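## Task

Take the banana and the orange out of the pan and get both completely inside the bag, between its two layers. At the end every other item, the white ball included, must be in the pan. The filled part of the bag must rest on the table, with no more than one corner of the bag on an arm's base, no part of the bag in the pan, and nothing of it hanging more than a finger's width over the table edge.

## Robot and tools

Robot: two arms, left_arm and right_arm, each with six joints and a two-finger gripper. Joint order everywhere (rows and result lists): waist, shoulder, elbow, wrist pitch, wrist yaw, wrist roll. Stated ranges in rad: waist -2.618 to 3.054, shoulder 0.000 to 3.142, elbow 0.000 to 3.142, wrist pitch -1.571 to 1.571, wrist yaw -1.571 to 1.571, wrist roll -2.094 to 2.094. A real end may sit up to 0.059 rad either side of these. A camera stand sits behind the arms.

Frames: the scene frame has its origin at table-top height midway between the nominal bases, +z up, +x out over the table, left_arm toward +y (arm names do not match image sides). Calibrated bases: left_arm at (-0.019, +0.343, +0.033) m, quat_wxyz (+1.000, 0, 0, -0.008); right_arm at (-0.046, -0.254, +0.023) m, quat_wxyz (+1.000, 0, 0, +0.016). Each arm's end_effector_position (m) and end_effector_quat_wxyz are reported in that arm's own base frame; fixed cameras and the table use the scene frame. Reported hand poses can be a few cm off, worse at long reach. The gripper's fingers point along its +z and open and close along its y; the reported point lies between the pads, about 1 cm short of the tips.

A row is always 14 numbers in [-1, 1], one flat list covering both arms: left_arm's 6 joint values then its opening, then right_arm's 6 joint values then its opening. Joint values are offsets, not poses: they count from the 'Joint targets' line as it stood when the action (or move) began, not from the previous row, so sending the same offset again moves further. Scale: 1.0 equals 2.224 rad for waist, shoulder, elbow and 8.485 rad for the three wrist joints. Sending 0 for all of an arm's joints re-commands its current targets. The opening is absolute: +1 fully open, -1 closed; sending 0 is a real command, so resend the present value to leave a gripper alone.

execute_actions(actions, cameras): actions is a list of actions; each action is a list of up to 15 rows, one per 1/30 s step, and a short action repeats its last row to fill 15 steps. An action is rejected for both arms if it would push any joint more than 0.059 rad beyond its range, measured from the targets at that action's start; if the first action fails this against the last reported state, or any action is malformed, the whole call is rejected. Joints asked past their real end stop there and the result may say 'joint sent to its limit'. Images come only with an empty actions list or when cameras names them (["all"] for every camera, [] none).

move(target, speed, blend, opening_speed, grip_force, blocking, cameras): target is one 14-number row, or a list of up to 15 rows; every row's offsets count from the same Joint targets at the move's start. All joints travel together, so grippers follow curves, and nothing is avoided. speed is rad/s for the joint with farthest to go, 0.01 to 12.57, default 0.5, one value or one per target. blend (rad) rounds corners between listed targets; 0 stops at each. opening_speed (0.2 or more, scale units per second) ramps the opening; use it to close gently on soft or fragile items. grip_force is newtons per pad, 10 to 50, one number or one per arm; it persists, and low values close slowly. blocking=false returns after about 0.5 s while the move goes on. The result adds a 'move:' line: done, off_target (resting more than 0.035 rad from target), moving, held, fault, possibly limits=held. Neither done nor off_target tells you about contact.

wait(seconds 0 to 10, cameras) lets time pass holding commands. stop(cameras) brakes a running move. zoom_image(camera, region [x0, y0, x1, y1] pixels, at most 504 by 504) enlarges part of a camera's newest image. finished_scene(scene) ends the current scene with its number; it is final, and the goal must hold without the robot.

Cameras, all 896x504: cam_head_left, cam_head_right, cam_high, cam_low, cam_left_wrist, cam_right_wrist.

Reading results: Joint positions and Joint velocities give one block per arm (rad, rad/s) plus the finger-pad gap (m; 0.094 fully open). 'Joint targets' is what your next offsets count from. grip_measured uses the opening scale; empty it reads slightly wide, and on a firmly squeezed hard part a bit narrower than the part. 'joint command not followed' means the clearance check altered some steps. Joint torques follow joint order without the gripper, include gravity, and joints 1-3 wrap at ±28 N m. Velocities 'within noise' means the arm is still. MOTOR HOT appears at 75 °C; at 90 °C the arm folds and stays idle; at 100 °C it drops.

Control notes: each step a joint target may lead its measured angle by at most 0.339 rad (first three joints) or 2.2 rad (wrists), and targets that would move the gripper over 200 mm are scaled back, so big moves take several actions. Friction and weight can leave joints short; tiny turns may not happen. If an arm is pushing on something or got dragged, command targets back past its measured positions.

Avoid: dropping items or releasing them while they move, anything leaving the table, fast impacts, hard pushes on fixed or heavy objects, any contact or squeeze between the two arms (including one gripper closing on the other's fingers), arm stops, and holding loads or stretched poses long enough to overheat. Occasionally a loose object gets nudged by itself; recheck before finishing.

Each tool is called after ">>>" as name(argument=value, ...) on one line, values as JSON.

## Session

>>> execute_actions(actions=[])

>>> zoom_image(camera="cam_high", region=[320, 50, 560, 330])

>>> zoom_image(camera="cam_head_left", region=[190, 190, 500, 370])

Scene clock: 0.00 s.
left_arm: end_effector_position=(+0.3888, +0.0274, +0.0853) grip_measured=+1.000 end_effector_quat_wxyz=(+0.575, -0.073, +0.814, +0.044) | right_arm: end_effector_position=(+0.3941, -0.0220, +0.0992) grip_measured=+1.000 end_effector_quat_wxyz=(+0.573, +0.050, +0.817, -0.038)
Joint positions: left_arm=[0.002 1.556 0.34 0.871 -0.154 -0.07 0.094] | right_arm=[-0.004 1.493 0.384 0.758 0.117 0.037 0.094]
Joint velocities: within noise
Joint torques (N m): no reading
Heat: left arm: 25 °C; right arm: 27 °C.
Joint targets: left_arm=[0.002 1.552 0.344 0.866 -0.154 -0.070] | right_arm=[-0.004 1.484 0.395 0.771 0.117 0.037]
Tool commands: left_gripper/opening=+1.0 right_gripper/opening=+1.0

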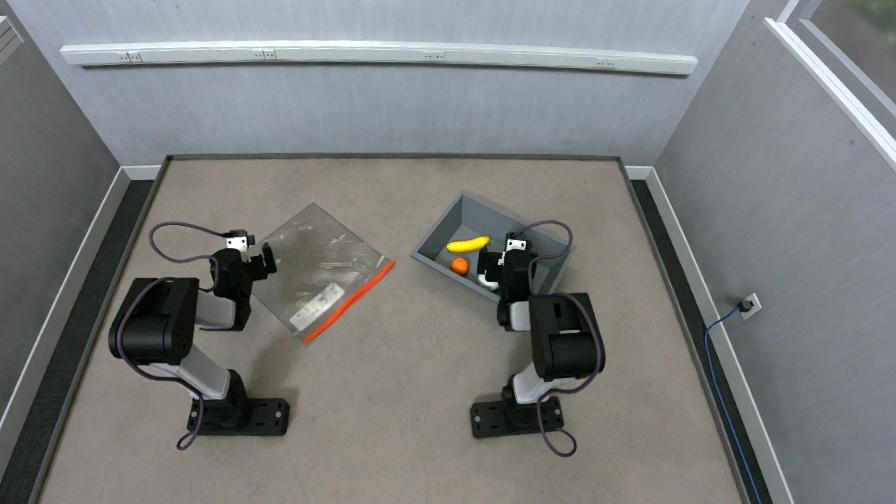

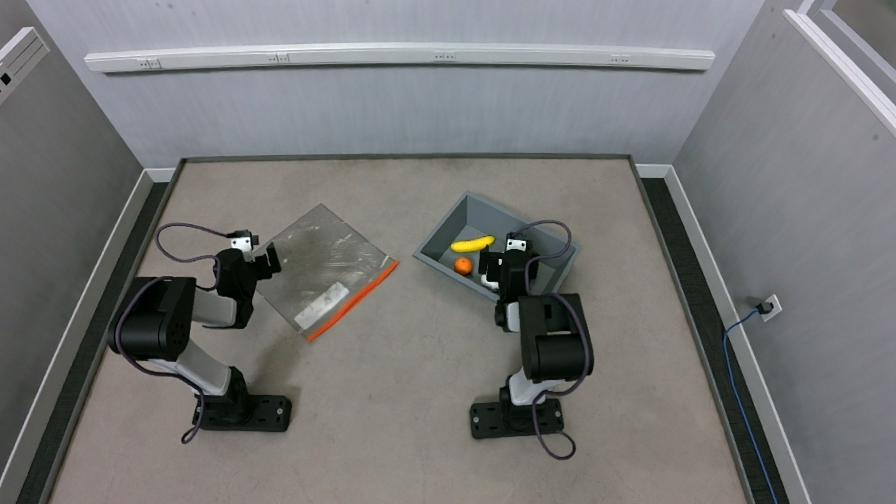

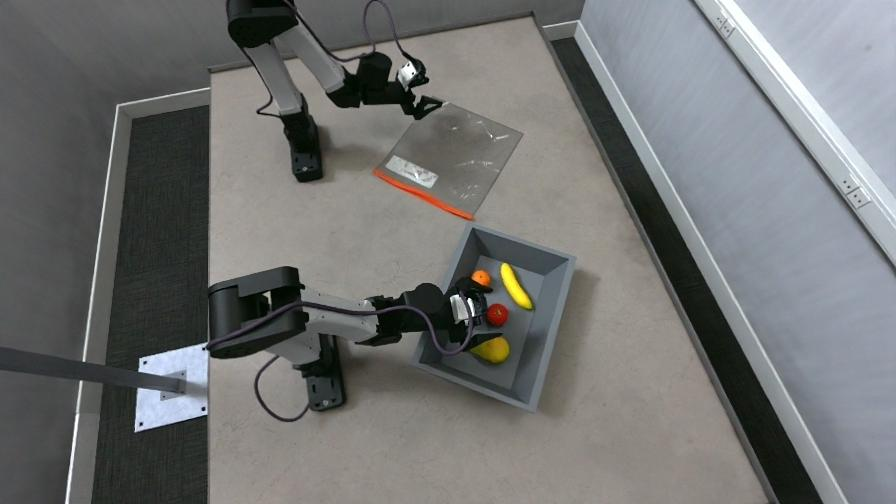

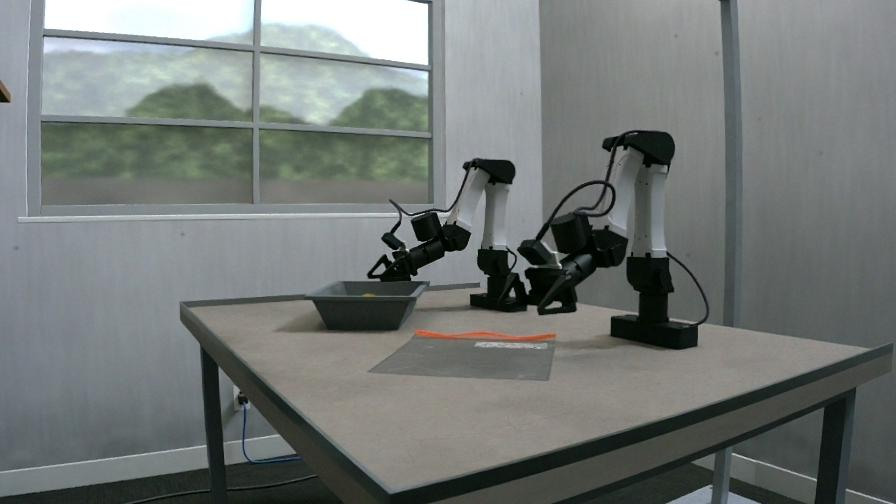

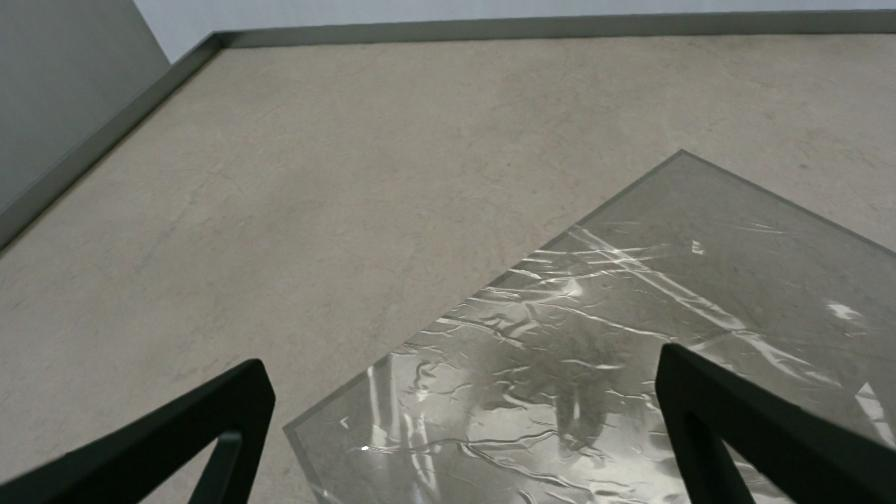

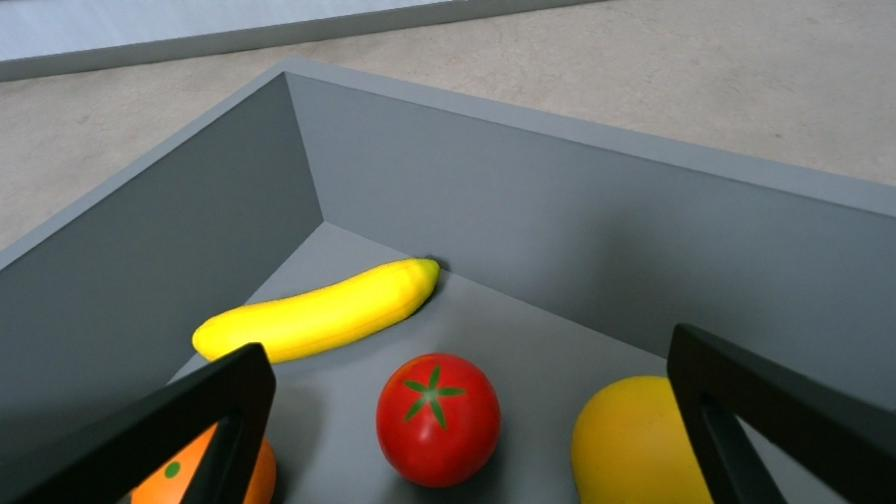

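Scaled by 1.800 from the camera's 896x504 image, which has a finer 1280x720 frame.

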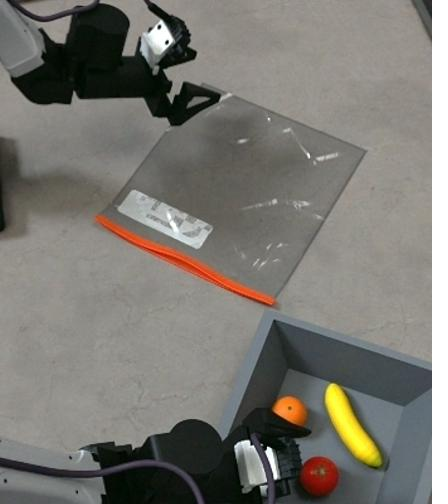

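Scaled by 1.626 from the camera's 896x504 image, which has a finer 1280x720 frame.

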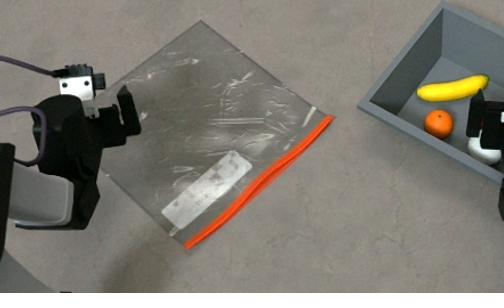

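>>> move(target=[[-0.146, 0.07, 0.32, -0.125, 0.0182, 0.0169, -0.2, 0.045, 0.0522, 0.4069, -0.1616, -0.0138, -0.0044, 1], [-0.2921, 0.1974, 0.5216, -0.2298, 0.0182, 0.0169, -0.2, 0.0967, 0.2918, 0.6751, -0.2481, -0.0138, -0.0044, 1]], speed=1.5, blend=0.2, cameras=["cam_head_left", "cam_left_wrist", "cam_right_wrist", "cam_high"])

>>> zoom_image(camera="cam_left_wrist", region=[300, 0, 800, 504])

Scene clock: 4.43 s.
left_arm: end_effector_position=(+0.2967, -0.2216, +0.0462) grip_measured=-0.198 end_effector_quat_wxyz=(+0.007, +0.348, +0.938, +0.004) | right_arm: end_effector_position=(+0.3999, +0.0826, +0.0868) grip_measured=+1.000 end_effector_quat_wxyz=(-0.005, -0.100, +0.995, -0.004)
Joint positions: left_arm=[-0.647 1.973 1.484 -1.071 -0.012 0.063 0.038] | right_arm=[0.207 2.123 1.87 -1.327 0.007 0.007 0.094]
Joint torques (N m): left_arm=[0.12 -8.12 8.9 0.31 0.12 0.05] | right_arm=[0.39 -9.74 8.64 0.2 -0.1 -0.03]
Heat: left arm: 26 °C; right arm: 28 °C.
Joint targets: left_arm=[-0.648 1.992 1.505 -1.083 0.000 0.074] | right_arm=[0.211 2.134 1.896 -1.334 0.000 0.000]
move: done
Images, in order (width x height): cam_head_left 896x504, cam_high 896x504, cam_left_wrist 896x504, cam_right_wrist 896x504.

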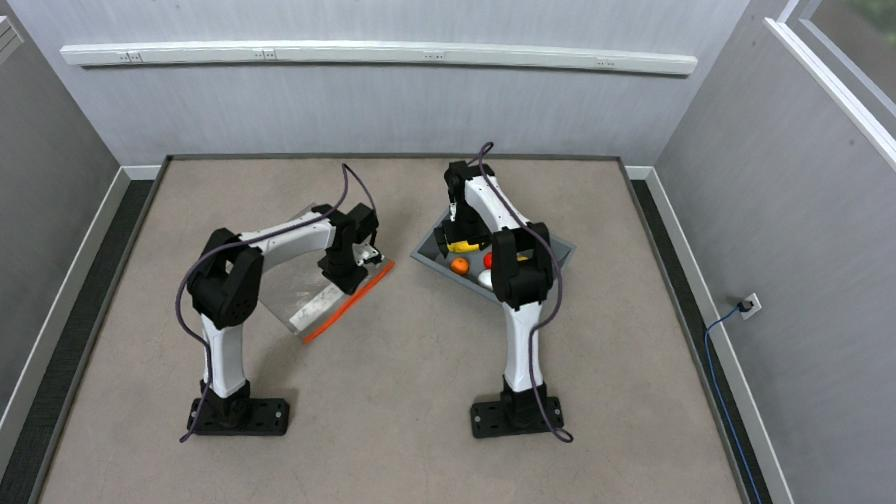

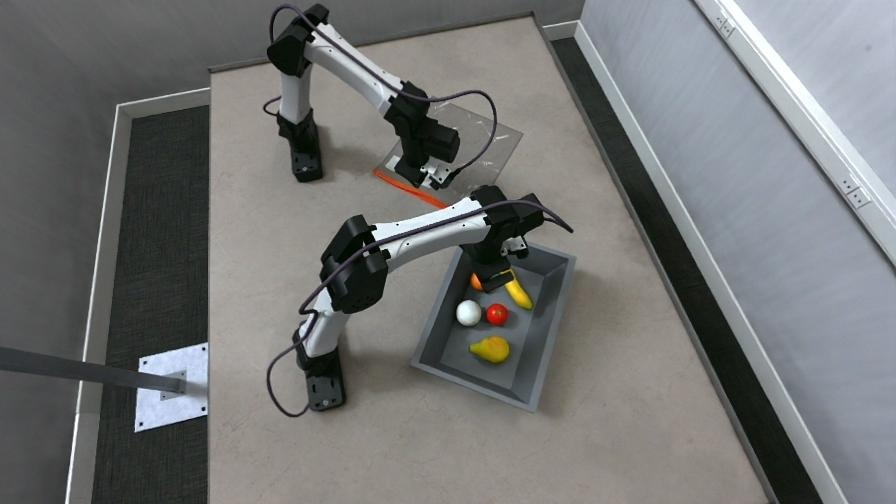

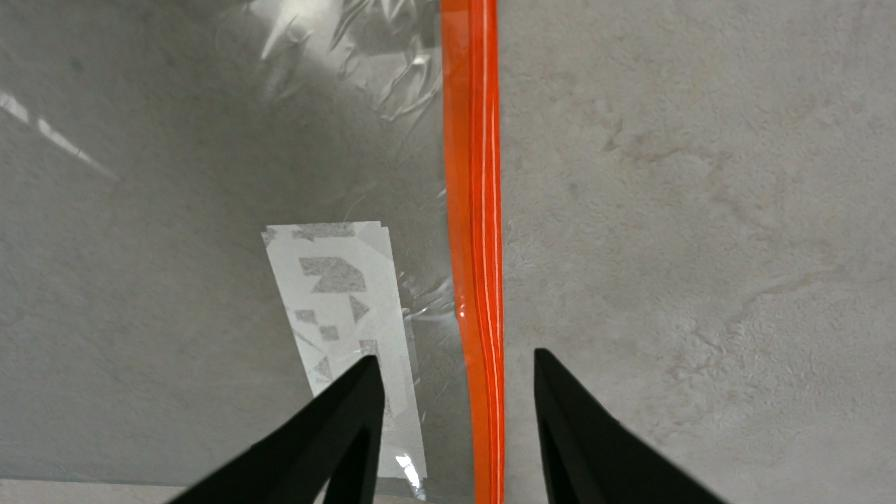

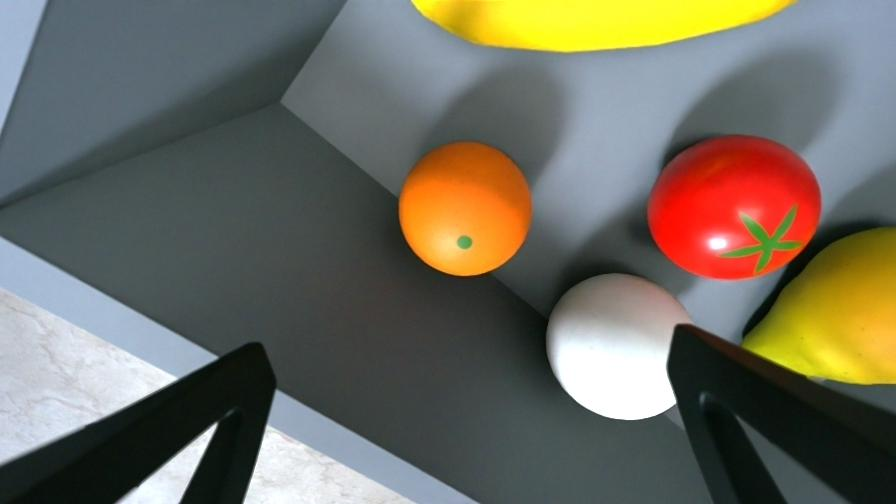

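Scaled by 1.000.

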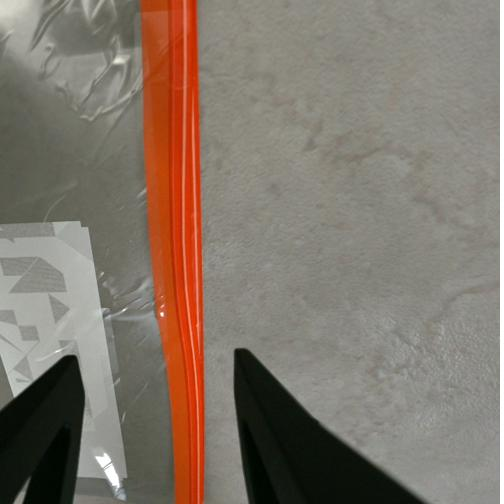

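>>> zoom_image(camera="cam_left_wrist", region=[400, 0, 560, 170])

>>> zoom_image(camera="cam_left_wrist", region=[400, 170, 560, 340])

>>> zoom_image(camera="cam_high", region=[360, 150, 480, 240])

Scaled by 2.965 from the camera's 896x504 image, which has a finer 1280x720 frame.

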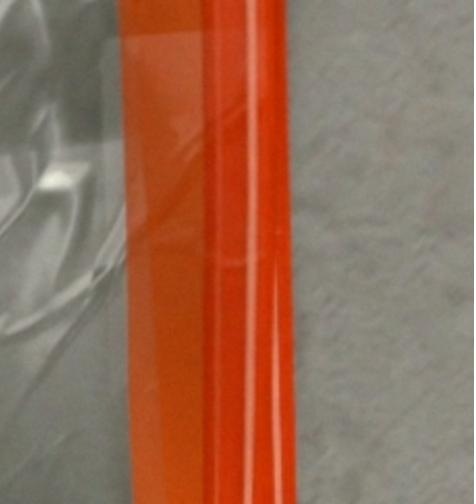

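Scaled by 2.965 from the camera's 896x504 image, which has a finer 1280x720 frame.

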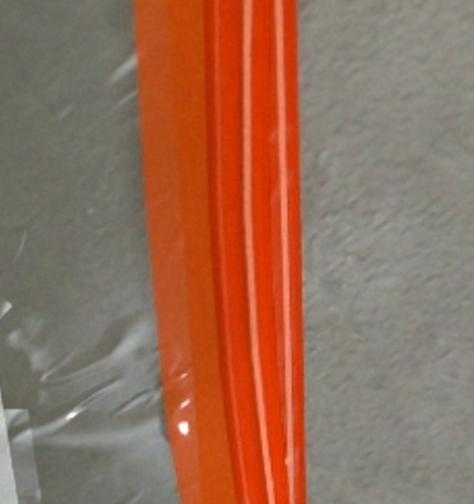

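Scaled by 4.200 from the camera's 896x504 image, which has a finer 1280x720 frame.

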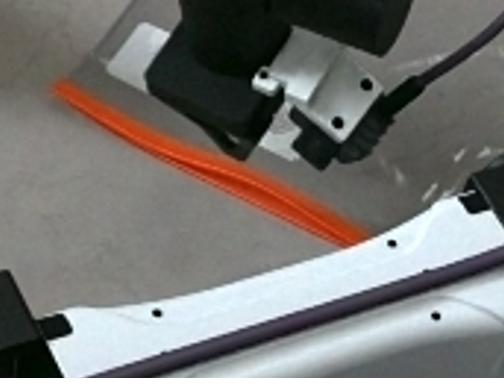

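>>> move(target=[0, 0, 0, 0, 0, 0.185, -0.2, 0, 0, 0, 0, 0, 0, 1], speed=2.5, cameras=["cam_left_wrist"])

>>> zoom_image(camera="cam_left_wrist", region=[150, 180, 450, 330])

>>> zoom_image(camera="cam_left_wrist", region=[400, 180, 700, 330])

Scene clock: 7.07 s.
left_arm: end_effector_position=(+0.2963, -0.2214, +0.0462) grip_measured=-0.198 end_effector_quat_wxyz=(+0.001, +0.908, +0.418, +0.007) | right_arm: end_effector_position=(+0.3998, +0.0826, +0.0868) grip_measured=+1.000 end_effector_quat_wxyz=(-0.005, -0.100, +0.995, -0.004)
Joint positions: left_arm=[-0.647 1.973 1.484 -1.073 -0.012 1.631 0.038] | right_arm=[0.207 2.123 1.87 -1.328 0.007 0.007 0.094]
Joint torques (N m): left_arm=[0.14 -8.08 8.81 0.19 0.16 0.08] | right_arm=[0.38 -9.74 8.62 0.22 -0.09 -0.03]
Heat: left arm: 26 °C; right arm: 29 °C.
Joint targets: left_arm=[-0.648 1.992 1.505 -1.083 0.000 1.643] | right_arm=[0.211 2.134 1.896 -1.334 0.000 0.000]
move: done
Images, in order (width x height): cam_left_wrist 896x504.

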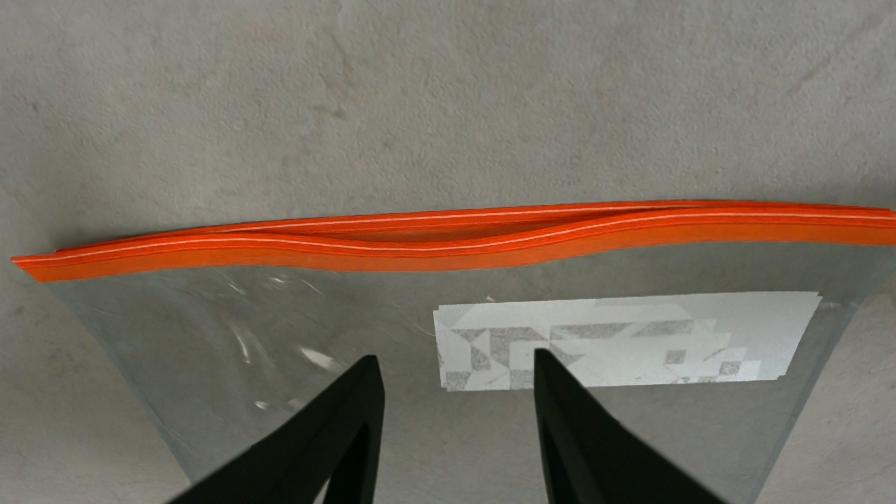

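Scaled by 1.680 from the camera's 896x504 image, which has a finer 1280x720 frame.

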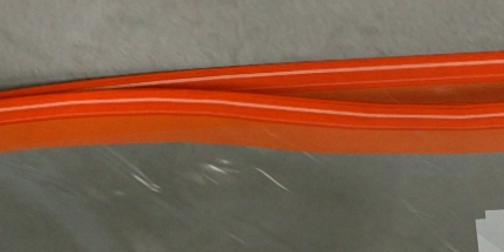

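Scaled by 1.680 from the camera's 896x504 image, which has a finer 1280x720 frame.

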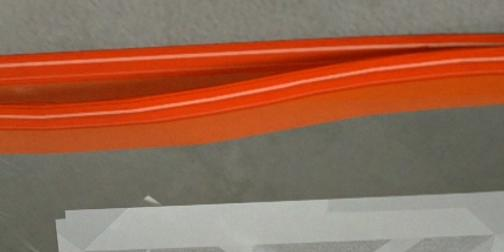

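>>> move(target=[0.0153, 0.0683, 0, 0.0196, 0, -0.188, -0.2, 0, 0, 0, 0, 0, 0, 1], speed=2.0, cameras=["cam_left_wrist"])

>>> zoom_image(camera="cam_left_wrist", region=[320, 200, 620, 504])

Scene clock: 10.30 s.
left_arm: end_effector_position=(+0.3198, -0.2261, -0.0083) grip_measured=-0.198 end_effector_quat_wxyz=(+0.003, +0.334, +0.943, +0.005) | right_arm: end_effector_position=(+0.3998, +0.0826, +0.0868) grip_measured=+1.000 end_effector_quat_wxyz=(-0.005, -0.100, +0.995, -0.004)
Joint positions: left_arm=[-0.62 2.125 1.484 -0.928 -0.012 0.06 0.038] | right_arm=[0.207 2.123 1.87 -1.328 0.007 0.007 0.094]
Joint torques (N m): left_arm=[0.75 -9.05 8.55 0.52 0.11 -0.14] | right_arm=[0.4 -9.78 8.61 0.22 -0.1 -0.03]
Heat: left arm: 26 °C; right arm: 30 °C.
Joint targets: left_arm=[-0.614 2.144 1.505 -0.917 0.000 0.048] | right_arm=[0.211 2.134 1.896 -1.334 0.000 0.000]
move: done
Images, in order (width x height): cam_left_wrist 896x504.

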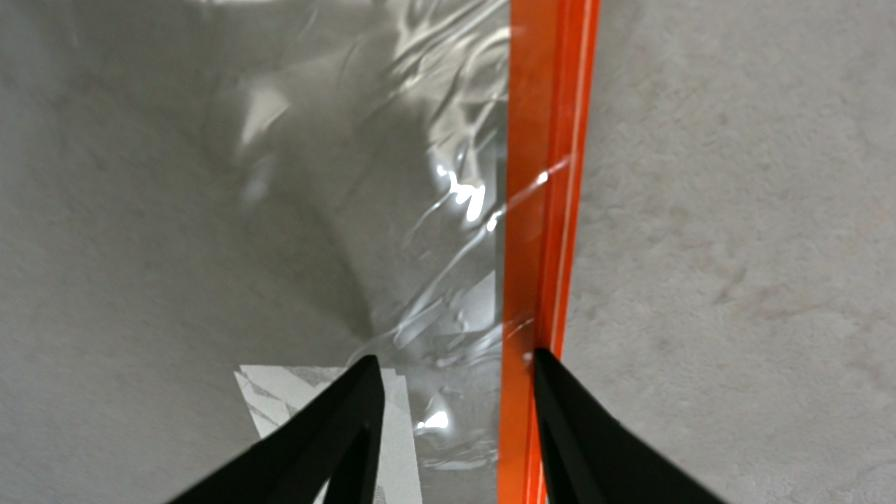

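Scaled by 1.658 from the camera's 896x504 image, which has a finer 1280x720 frame.

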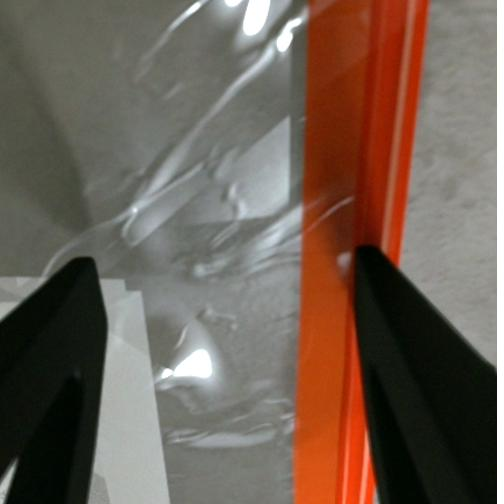

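>>> move(target=[[0, -0.0337, 0, 0, 0, 0, -0.2, 0, 0, 0, 0, 0, 0, 1], [-0.0166, -0.0337, 0, 0, 0, -0.003, -0.2, 0, 0, 0, 0, 0, 0, 1], [-0.0166, 0.0072, 0, 0, 0, -0.003, -0.2, 0, 0, 0, 0, 0, 0, 1]], speed=0.3, cameras=["cam_left_wrist"])

>>> zoom_image(camera="cam_left_wrist", region=[380, 200, 680, 504])

Scene clock: 13.07 s.
left_arm: end_effector_position=(+0.3135, -0.2351, -0.0151) grip_measured=-0.198 end_effector_quat_wxyz=(-0.003, +0.335, +0.942, +0.007) | right_arm: end_effector_position=(+0.3998, +0.0826, +0.0868) grip_measured=+1.000 end_effector_quat_wxyz=(-0.005, -0.100, +0.995, -0.004)
Joint positions: left_arm=[-0.648 2.146 1.489 -0.924 -0.011 0.034 0.038] | right_arm=[0.207 2.123 1.87 -1.328 0.007 0.007 0.094]
Joint torques (N m): left_arm=[0.02 -9.58 7.84 0.44 0.11 -0.14] | right_arm=[0.4 -9.77 8.59 0.21 -0.09 -0.03]
Heat: left arm: 26 °C; right arm: 31 °C.
Joint targets: left_arm=[-0.651 2.160 1.505 -0.917 0.000 0.023] | right_arm=[0.211 2.134 1.896 -1.334 0.000 0.000]
move: done
Images, in order (width x height): cam_left_wrist 896x504.

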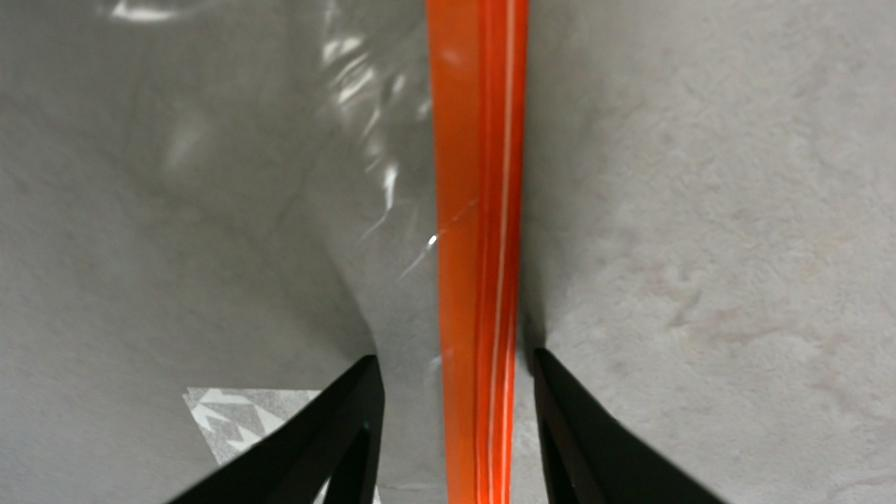

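Scaled by 1.658 from the camera's 896x504 image, which has a finer 1280x720 frame.

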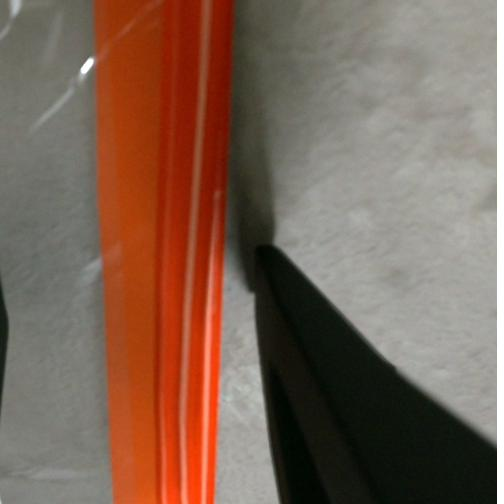

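>>> move(target=[[0, -0.0337, 0, 0, 0, 0, -0.2, 0, 0, 0, 0, 0, 0, 1], [0.0135, -0.0337, 0, 0, 0, 0.002, -0.2, 0, 0, 0, 0, 0, 0, 1], [0.0135, 0.0054, 0, 0, 0, 0.002, -0.2, 0, 0, 0, 0, 0, 0, 1]], speed=0.3, cameras=["cam_left_wrist"])

>>> zoom_image(camera="cam_left_wrist", region=[380, 200, 680, 504])

Scene clock: 15.83 s.
left_arm: end_effector_position=(+0.3203, -0.2280, -0.0160) grip_measured=-0.199 end_effector_quat_wxyz=(-0.003, +0.323, +0.946, +0.007) | right_arm: end_effector_position=(+0.3998, +0.0826, +0.0868) grip_measured=+1.000 end_effector_quat_wxyz=(-0.005, -0.100, +0.995, -0.004)
Joint positions: left_arm=[-0.624 2.151 1.493 -0.922 -0.011 0.034 0.038] | right_arm=[0.207 2.123 1.87 -1.328 0.007 0.007 0.094]
Joint torques (N m): left_arm=[0.42 -9.07 7.51 0.43 0.11 0.01] | right_arm=[0.42 -9.77 8.62 0.21 -0.09 -0.03]
Heat: left arm: 28 °C; right arm: 31 °C.
Joint targets: left_arm=[-0.621 2.171 1.504 -0.917 0.000 0.040] | right_arm=[0.211 2.134 1.896 -1.334 0.000 0.000]
move: done
Images, in order (width x height): cam_left_wrist 896x504.

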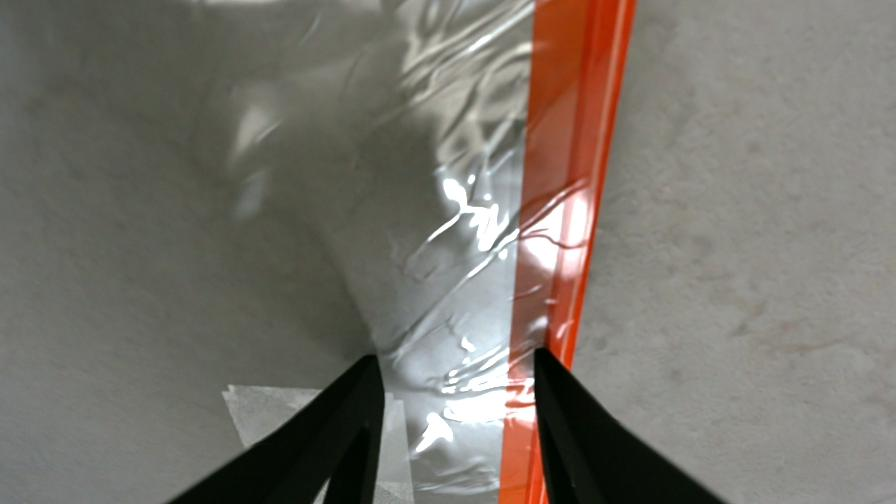

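Scaled by 1.658 from the camera's 896x504 image, which has a finer 1280x720 frame.

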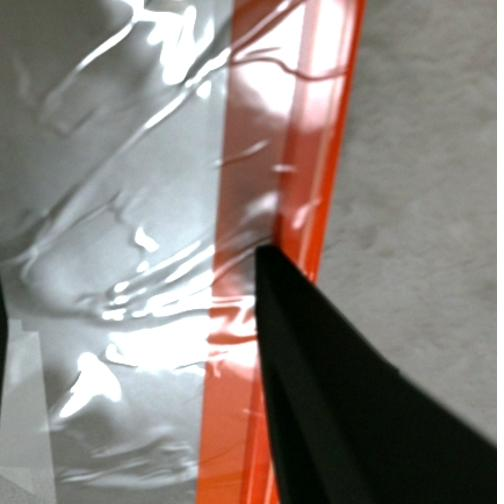

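>>> move(target=[[0.0196, 0, 0, 0, 0, 0.002, -0.2, 0, 0, 0, 0, 0, 0, 1], [0.0196, -0.05, 0, 0, 0, 0.002, -0.2, 0, 0, 0, 0, 0, 0, 1]], speed=[0.1, 0.4], cameras=["cam_left_wrist"])

>>> zoom_image(camera="cam_left_wrist", region=[380, 100, 680, 404])

Scene clock: 17.87 s.
left_arm: end_effector_position=(+0.3359, -0.2196, +0.0103) grip_measured=-0.199 end_effector_quat_wxyz=(+0.031, +0.309, +0.951, -0.004) | right_arm: end_effector_position=(+0.3998, +0.0826, +0.0868) grip_measured=+1.000 end_effector_quat_wxyz=(-0.005, -0.100, +0.995, -0.004)
Joint positions: left_arm=[-0.583 2.081 1.493 -0.922 -0.009 0.046 0.038] | right_arm=[0.207 2.123 1.87 -1.328 0.007 0.007 0.094]
Joint torques (N m): left_arm=[0.69 -12.11 7.8 0.59 0.1 0.06] | right_arm=[0.39 -9.77 8.65 0.22 -0.09 -0.03]
Heat: left arm: 28 °C; right arm: 32 °C.
Joint targets: left_arm=[-0.577 2.060 1.504 -0.917 0.000 0.057] | right_arm=[0.211 2.134 1.896 -1.334 0.000 0.000]
move: done
Images, in order (width x height): cam_left_wrist 896x504.

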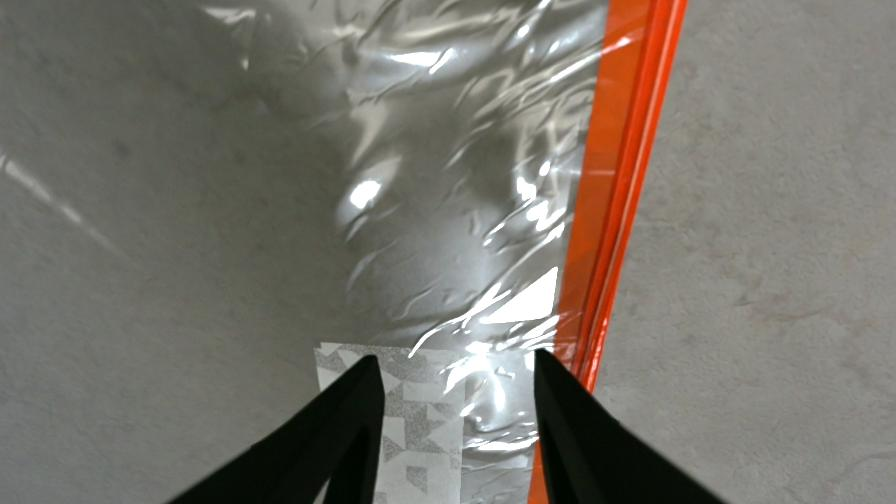

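Scaled by 1.658 from the camera's 896x504 image, which has a finer 1280x720 frame.

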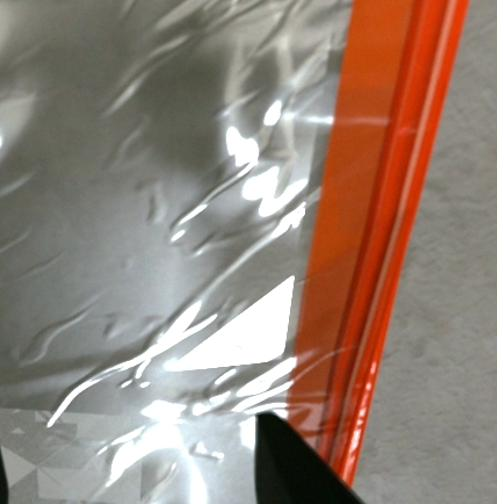

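>>> move(target=[-0.02, -0.035, 0, 0, 0, 0.185, -0.2, 0, 0, 0, 0, 0, 0, 1], speed=3, cameras=["cam_left_wrist"])

>>> zoom_image(camera="cam_left_wrist", region=[250, 180, 650, 330])

Scene clock: 20.00 s.
left_arm: end_effector_position=(+0.3334, -0.2340, +0.0357) grip_measured=-0.199 end_effector_quat_wxyz=(+0.053, +0.896, +0.439, +0.034) | right_arm: end_effector_position=(+0.3998, +0.0826, +0.0868) grip_measured=+1.000 end_effector_quat_wxyz=(-0.005, -0.100, +0.995, -0.004)
Joint positions: left_arm=[-0.616 2.015 1.493 -0.922 -0.009 1.615 0.038] | right_arm=[0.207 2.123 1.87 -1.328 0.007 0.007 0.094]
Joint torques (N m): left_arm=[-0.25 -12.6 8.01 0.63 0.14 0.05] | right_arm=[0.38 -9.76 8.62 0.22 -0.09 -0.03]
Heat: left arm: 29 °C; right arm: 33 °C.
Joint targets: left_arm=[-0.622 1.982 1.504 -0.917 0.000 1.626] | right_arm=[0.211 2.134 1.896 -1.334 0.000 0.000]
move: done
Images, in order (width x height): cam_left_wrist 896x504.

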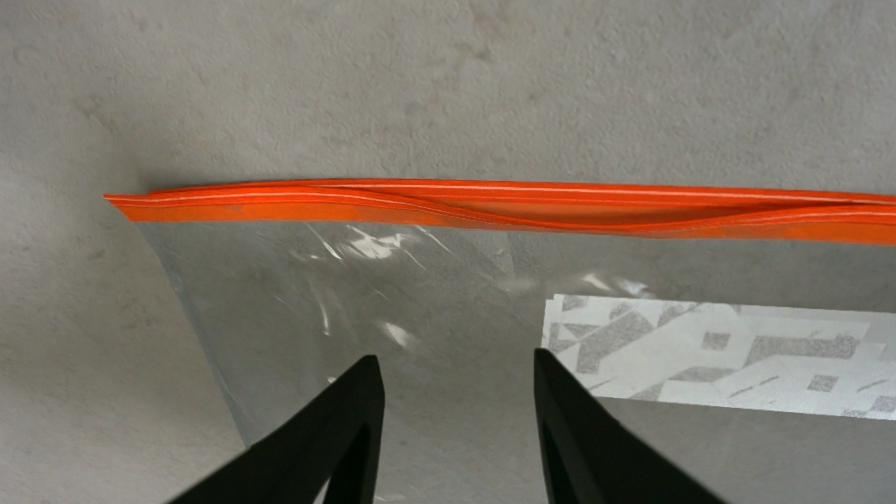

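Scaled by 1.260 from the camera's 896x504 image, which has a finer 1280x720 frame.

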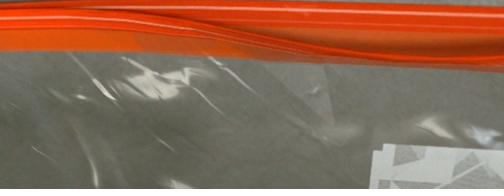

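>>> move(target=[0.0072, 0.0013, -0.0607, -0.0047, 0, -0.1872, -0.2, 0, 0, 0, 0, 0, 0, 1], speed=3, cameras=["cam_left_wrist"])

>>> zoom_image(camera="cam_left_wrist", region=[320, 150, 620, 450])

Scene clock: 23.00 s.
left_arm: end_effector_position=(+0.2986, -0.2078, +0.0073) grip_measured=-0.199 end_effector_quat_wxyz=(-0.003, +0.325, +0.946, +0.006) | right_arm: end_effector_position=(+0.3998, +0.0826, +0.0868) grip_measured=+1.000 end_effector_quat_wxyz=(-0.005, -0.100, +0.995, -0.004)
Joint positions: left_arm=[-0.612 2.013 1.379 -0.946 -0.009 0.05 0.038] | right_arm=[0.207 2.123 1.87 -1.328 0.007 0.007 0.094]
Joint torques (N m): left_arm=[0.68 -11.84 5.56 0.26 0.11 -0.12] | right_arm=[0.39 -9.77 8.62 0.22 -0.1 -0.03]
Heat: left arm: 31 °C; right arm: 33 °C.
Joint targets: left_arm=[-0.606 1.985 1.370 -0.957 0.000 0.038] | right_arm=[0.211 2.134 1.896 -1.334 0.000 0.000]
move: done
Images, in order (width x height): cam_left_wrist 896x504.

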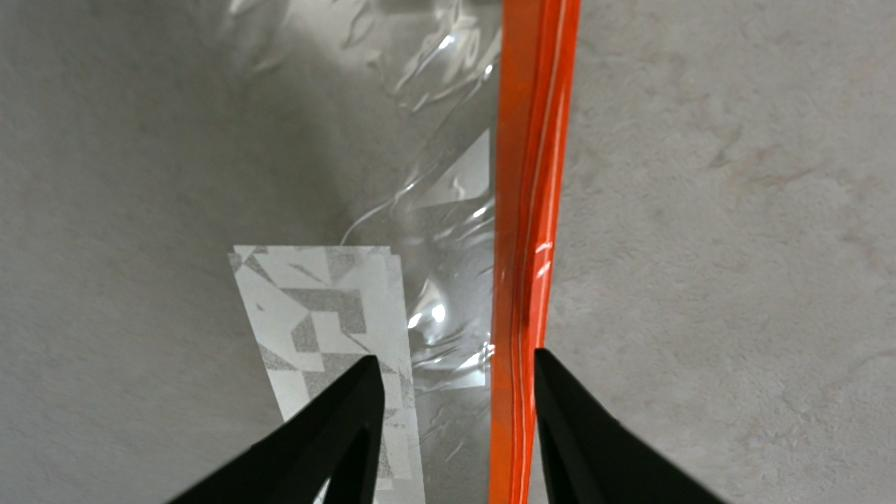

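Scaled by 1.680 from the camera's 896x504 image, which has a finer 1280x720 frame.

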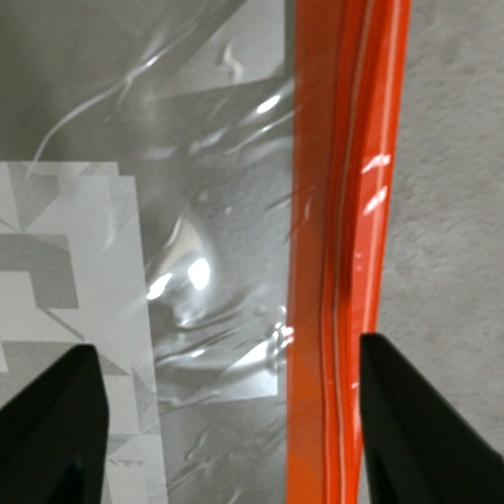

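>>> move(target=[[-0.0108, 0, 0, 0, 0, 0, -0.2, 0, 0, 0, 0, 0, 0, 1], [-0.0108, 0.0367, -0.0261, 0.0142, 0, 0, -0.2, 0, 0, 0, 0, 0, 0, 1]], speed=0.3, cameras=["cam_left_wrist"])

>>> zoom_image(camera="cam_left_wrist", region=[320, 200, 620, 500])

Scene clock: 25.07 s.
left_arm: end_effector_position=(+0.2932, -0.2089, -0.0177) grip_measured=-0.199 end_effector_quat_wxyz=(-0.007, +0.330, +0.944, +0.007) | right_arm: end_effector_position=(+0.3998, +0.0826, +0.0868) grip_measured=+1.000 end_effector_quat_wxyz=(-0.005, -0.100, +0.995, -0.004)
Joint positions: left_arm=[-0.624 2.048 1.323 -0.863 -0.009 0.049 0.038] | right_arm=[0.207 2.123 1.87 -1.328 0.007 0.007 0.094]
Joint torques (N m): left_arm=[-0.29 -8.31 5.05 0.66 0.1 -0.14] | right_arm=[0.4 -9.78 8.59 0.21 -0.09 -0.03]
Heat: left arm: 31 °C; right arm: 34 °C.
Joint targets: left_arm=[-0.630 2.067 1.312 -0.836 0.000 0.038] | right_arm=[0.211 2.134 1.896 -1.334 0.000 0.000]
move: done
Images, in order (width x height): cam_left_wrist 896x504.

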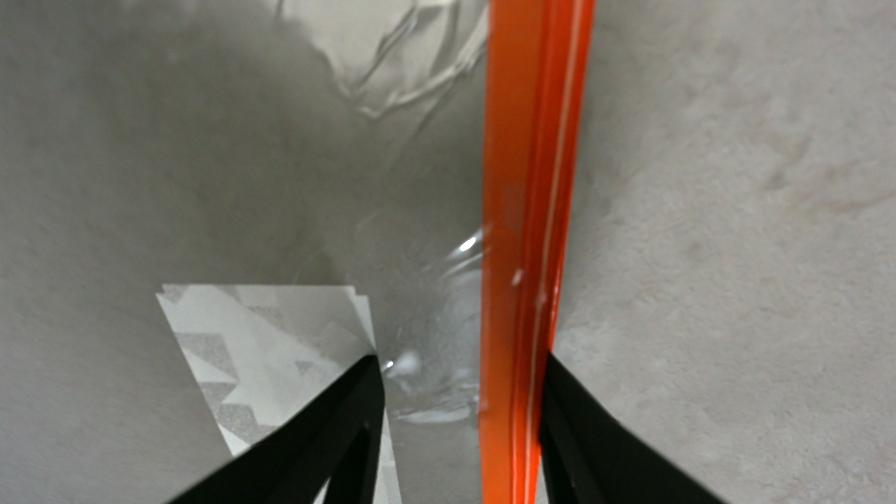

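Scaled by 1.680 from the camera's 896x504 image, which has a finer 1280x720 frame.

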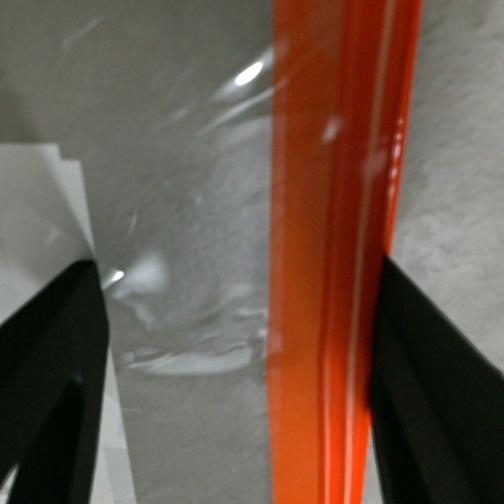

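>>> move(target=[0, 0, 0, 0, 0, 0, -0.8, 0, 0, 0, 0, 0, 0, 1], opening_speed=0.4, grip_force=[30, 30], cameras=["cam_left_wrist"])

>>> zoom_image(camera="cam_left_wrist", region=[320, 200, 620, 500])

Scene clock: 27.13 s.
left_arm: end_effector_position=(+0.2933, -0.2104, -0.0177) grip_measured=-0.798 end_effector_quat_wxyz=(-0.006, +0.331, +0.944, +0.005) | right_arm: end_effector_position=(+0.3998, +0.0826, +0.0868) grip_measured=+1.000 end_effector_quat_wxyz=(-0.005, -0.100, +0.995, -0.004)
Joint positions: left_arm=[-0.625 2.048 1.323 -0.859 -0.006 0.049 0.009] | right_arm=[0.207 2.123 1.87 -1.328 0.007 0.007 0.094]
Joint torques (N m): left_arm=[-0.12 -8.23 5.11 0.64 0.07 -0.14] | right_arm=[0.38 -9.76 8.62 0.22 -0.1 -0.03]
Heat: left arm: 31 °C; right arm: 34 °C.
Joint targets: left_arm=[-0.630 2.067 1.312 -0.836 0.000 0.038] | right_arm=[0.211 2.134 1.896 -1.334 0.000 0.000]
grip_force (N): 30, 30
move: done
Images, in order (width x height): cam_left_wrist 896x504.

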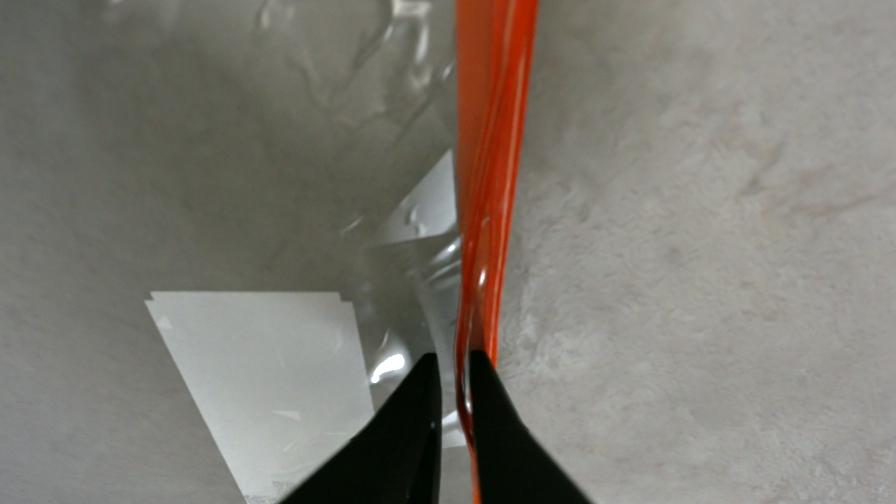

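Scaled by 1.680 from the camera's 896x504 image, which has a finer 1280x720 frame.

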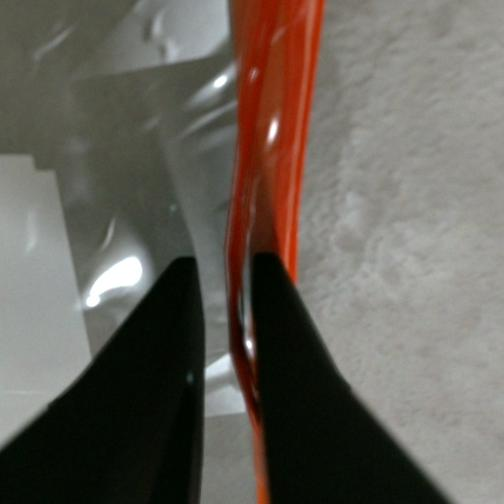

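>>> move(target=[0, 0, 0, 0, 0, 0, -1, 0, 0, 0, 0, 0, 0, 1], opening_speed=0.5, cameras=["cam_left_wrist"])

>>> zoom_image(camera="cam_left_wrist", region=[320, 200, 620, 500])

Scene clock: 28.07 s.
left_arm: end_effector_position=(+0.2931, -0.2110, -0.0177) grip_measured=-0.976 end_effector_quat_wxyz=(-0.006, +0.331, +0.944, +0.004) | right_arm: end_effector_position=(+0.3998, +0.0826, +0.0868) grip_measured=+1.000 end_effector_quat_wxyz=(-0.005, -0.100, +0.995, -0.004)
Joint positions: left_arm=[-0.626 2.048 1.323 -0.859 -0.005 0.049 0.001] | right_arm=[0.207 2.123 1.87 -1.328 0.007 0.007 0.094]
Joint torques (N m): left_arm=[-0.06 -8.25 5.15 0.62 0.06 -0.15] | right_arm=[0.42 -9.76 8.61 0.22 -0.1 -0.03]
Heat: left arm: 31 °C; right arm: 34 °C.
Joint targets: left_arm=[-0.630 2.067 1.312 -0.836 0.000 0.038] | right_arm=[0.211 2.134 1.896 -1.334 0.000 0.000]
grip_force (N): 30, 30
move: done
Images, in order (width x height): cam_left_wrist 896x504.

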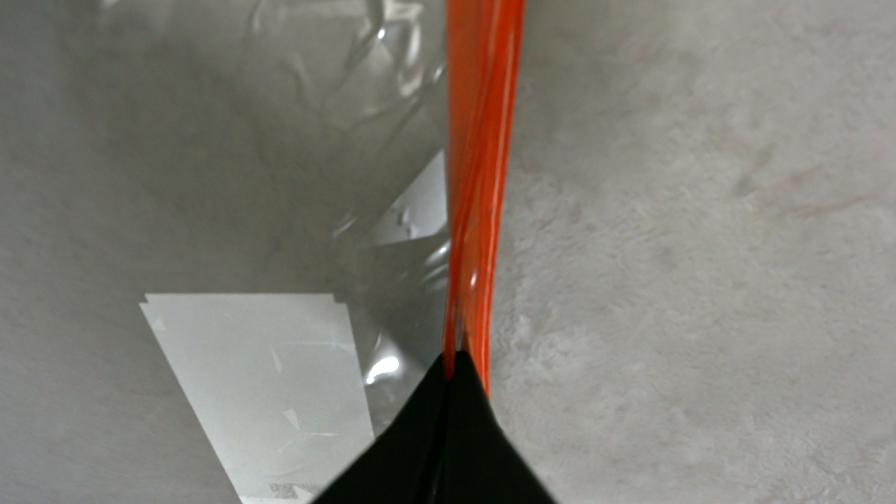

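Scaled by 1.680 from the camera's 896x504 image, which has a finer 1280x720 frame.

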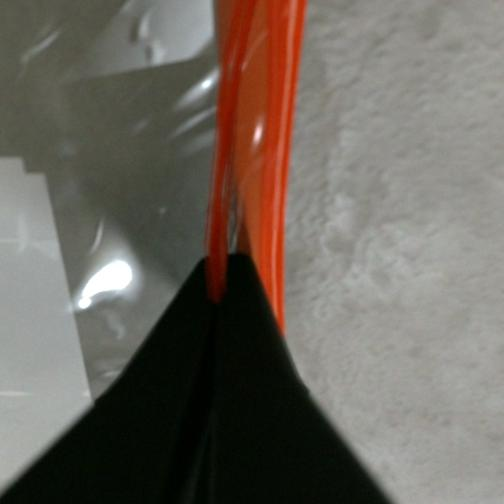

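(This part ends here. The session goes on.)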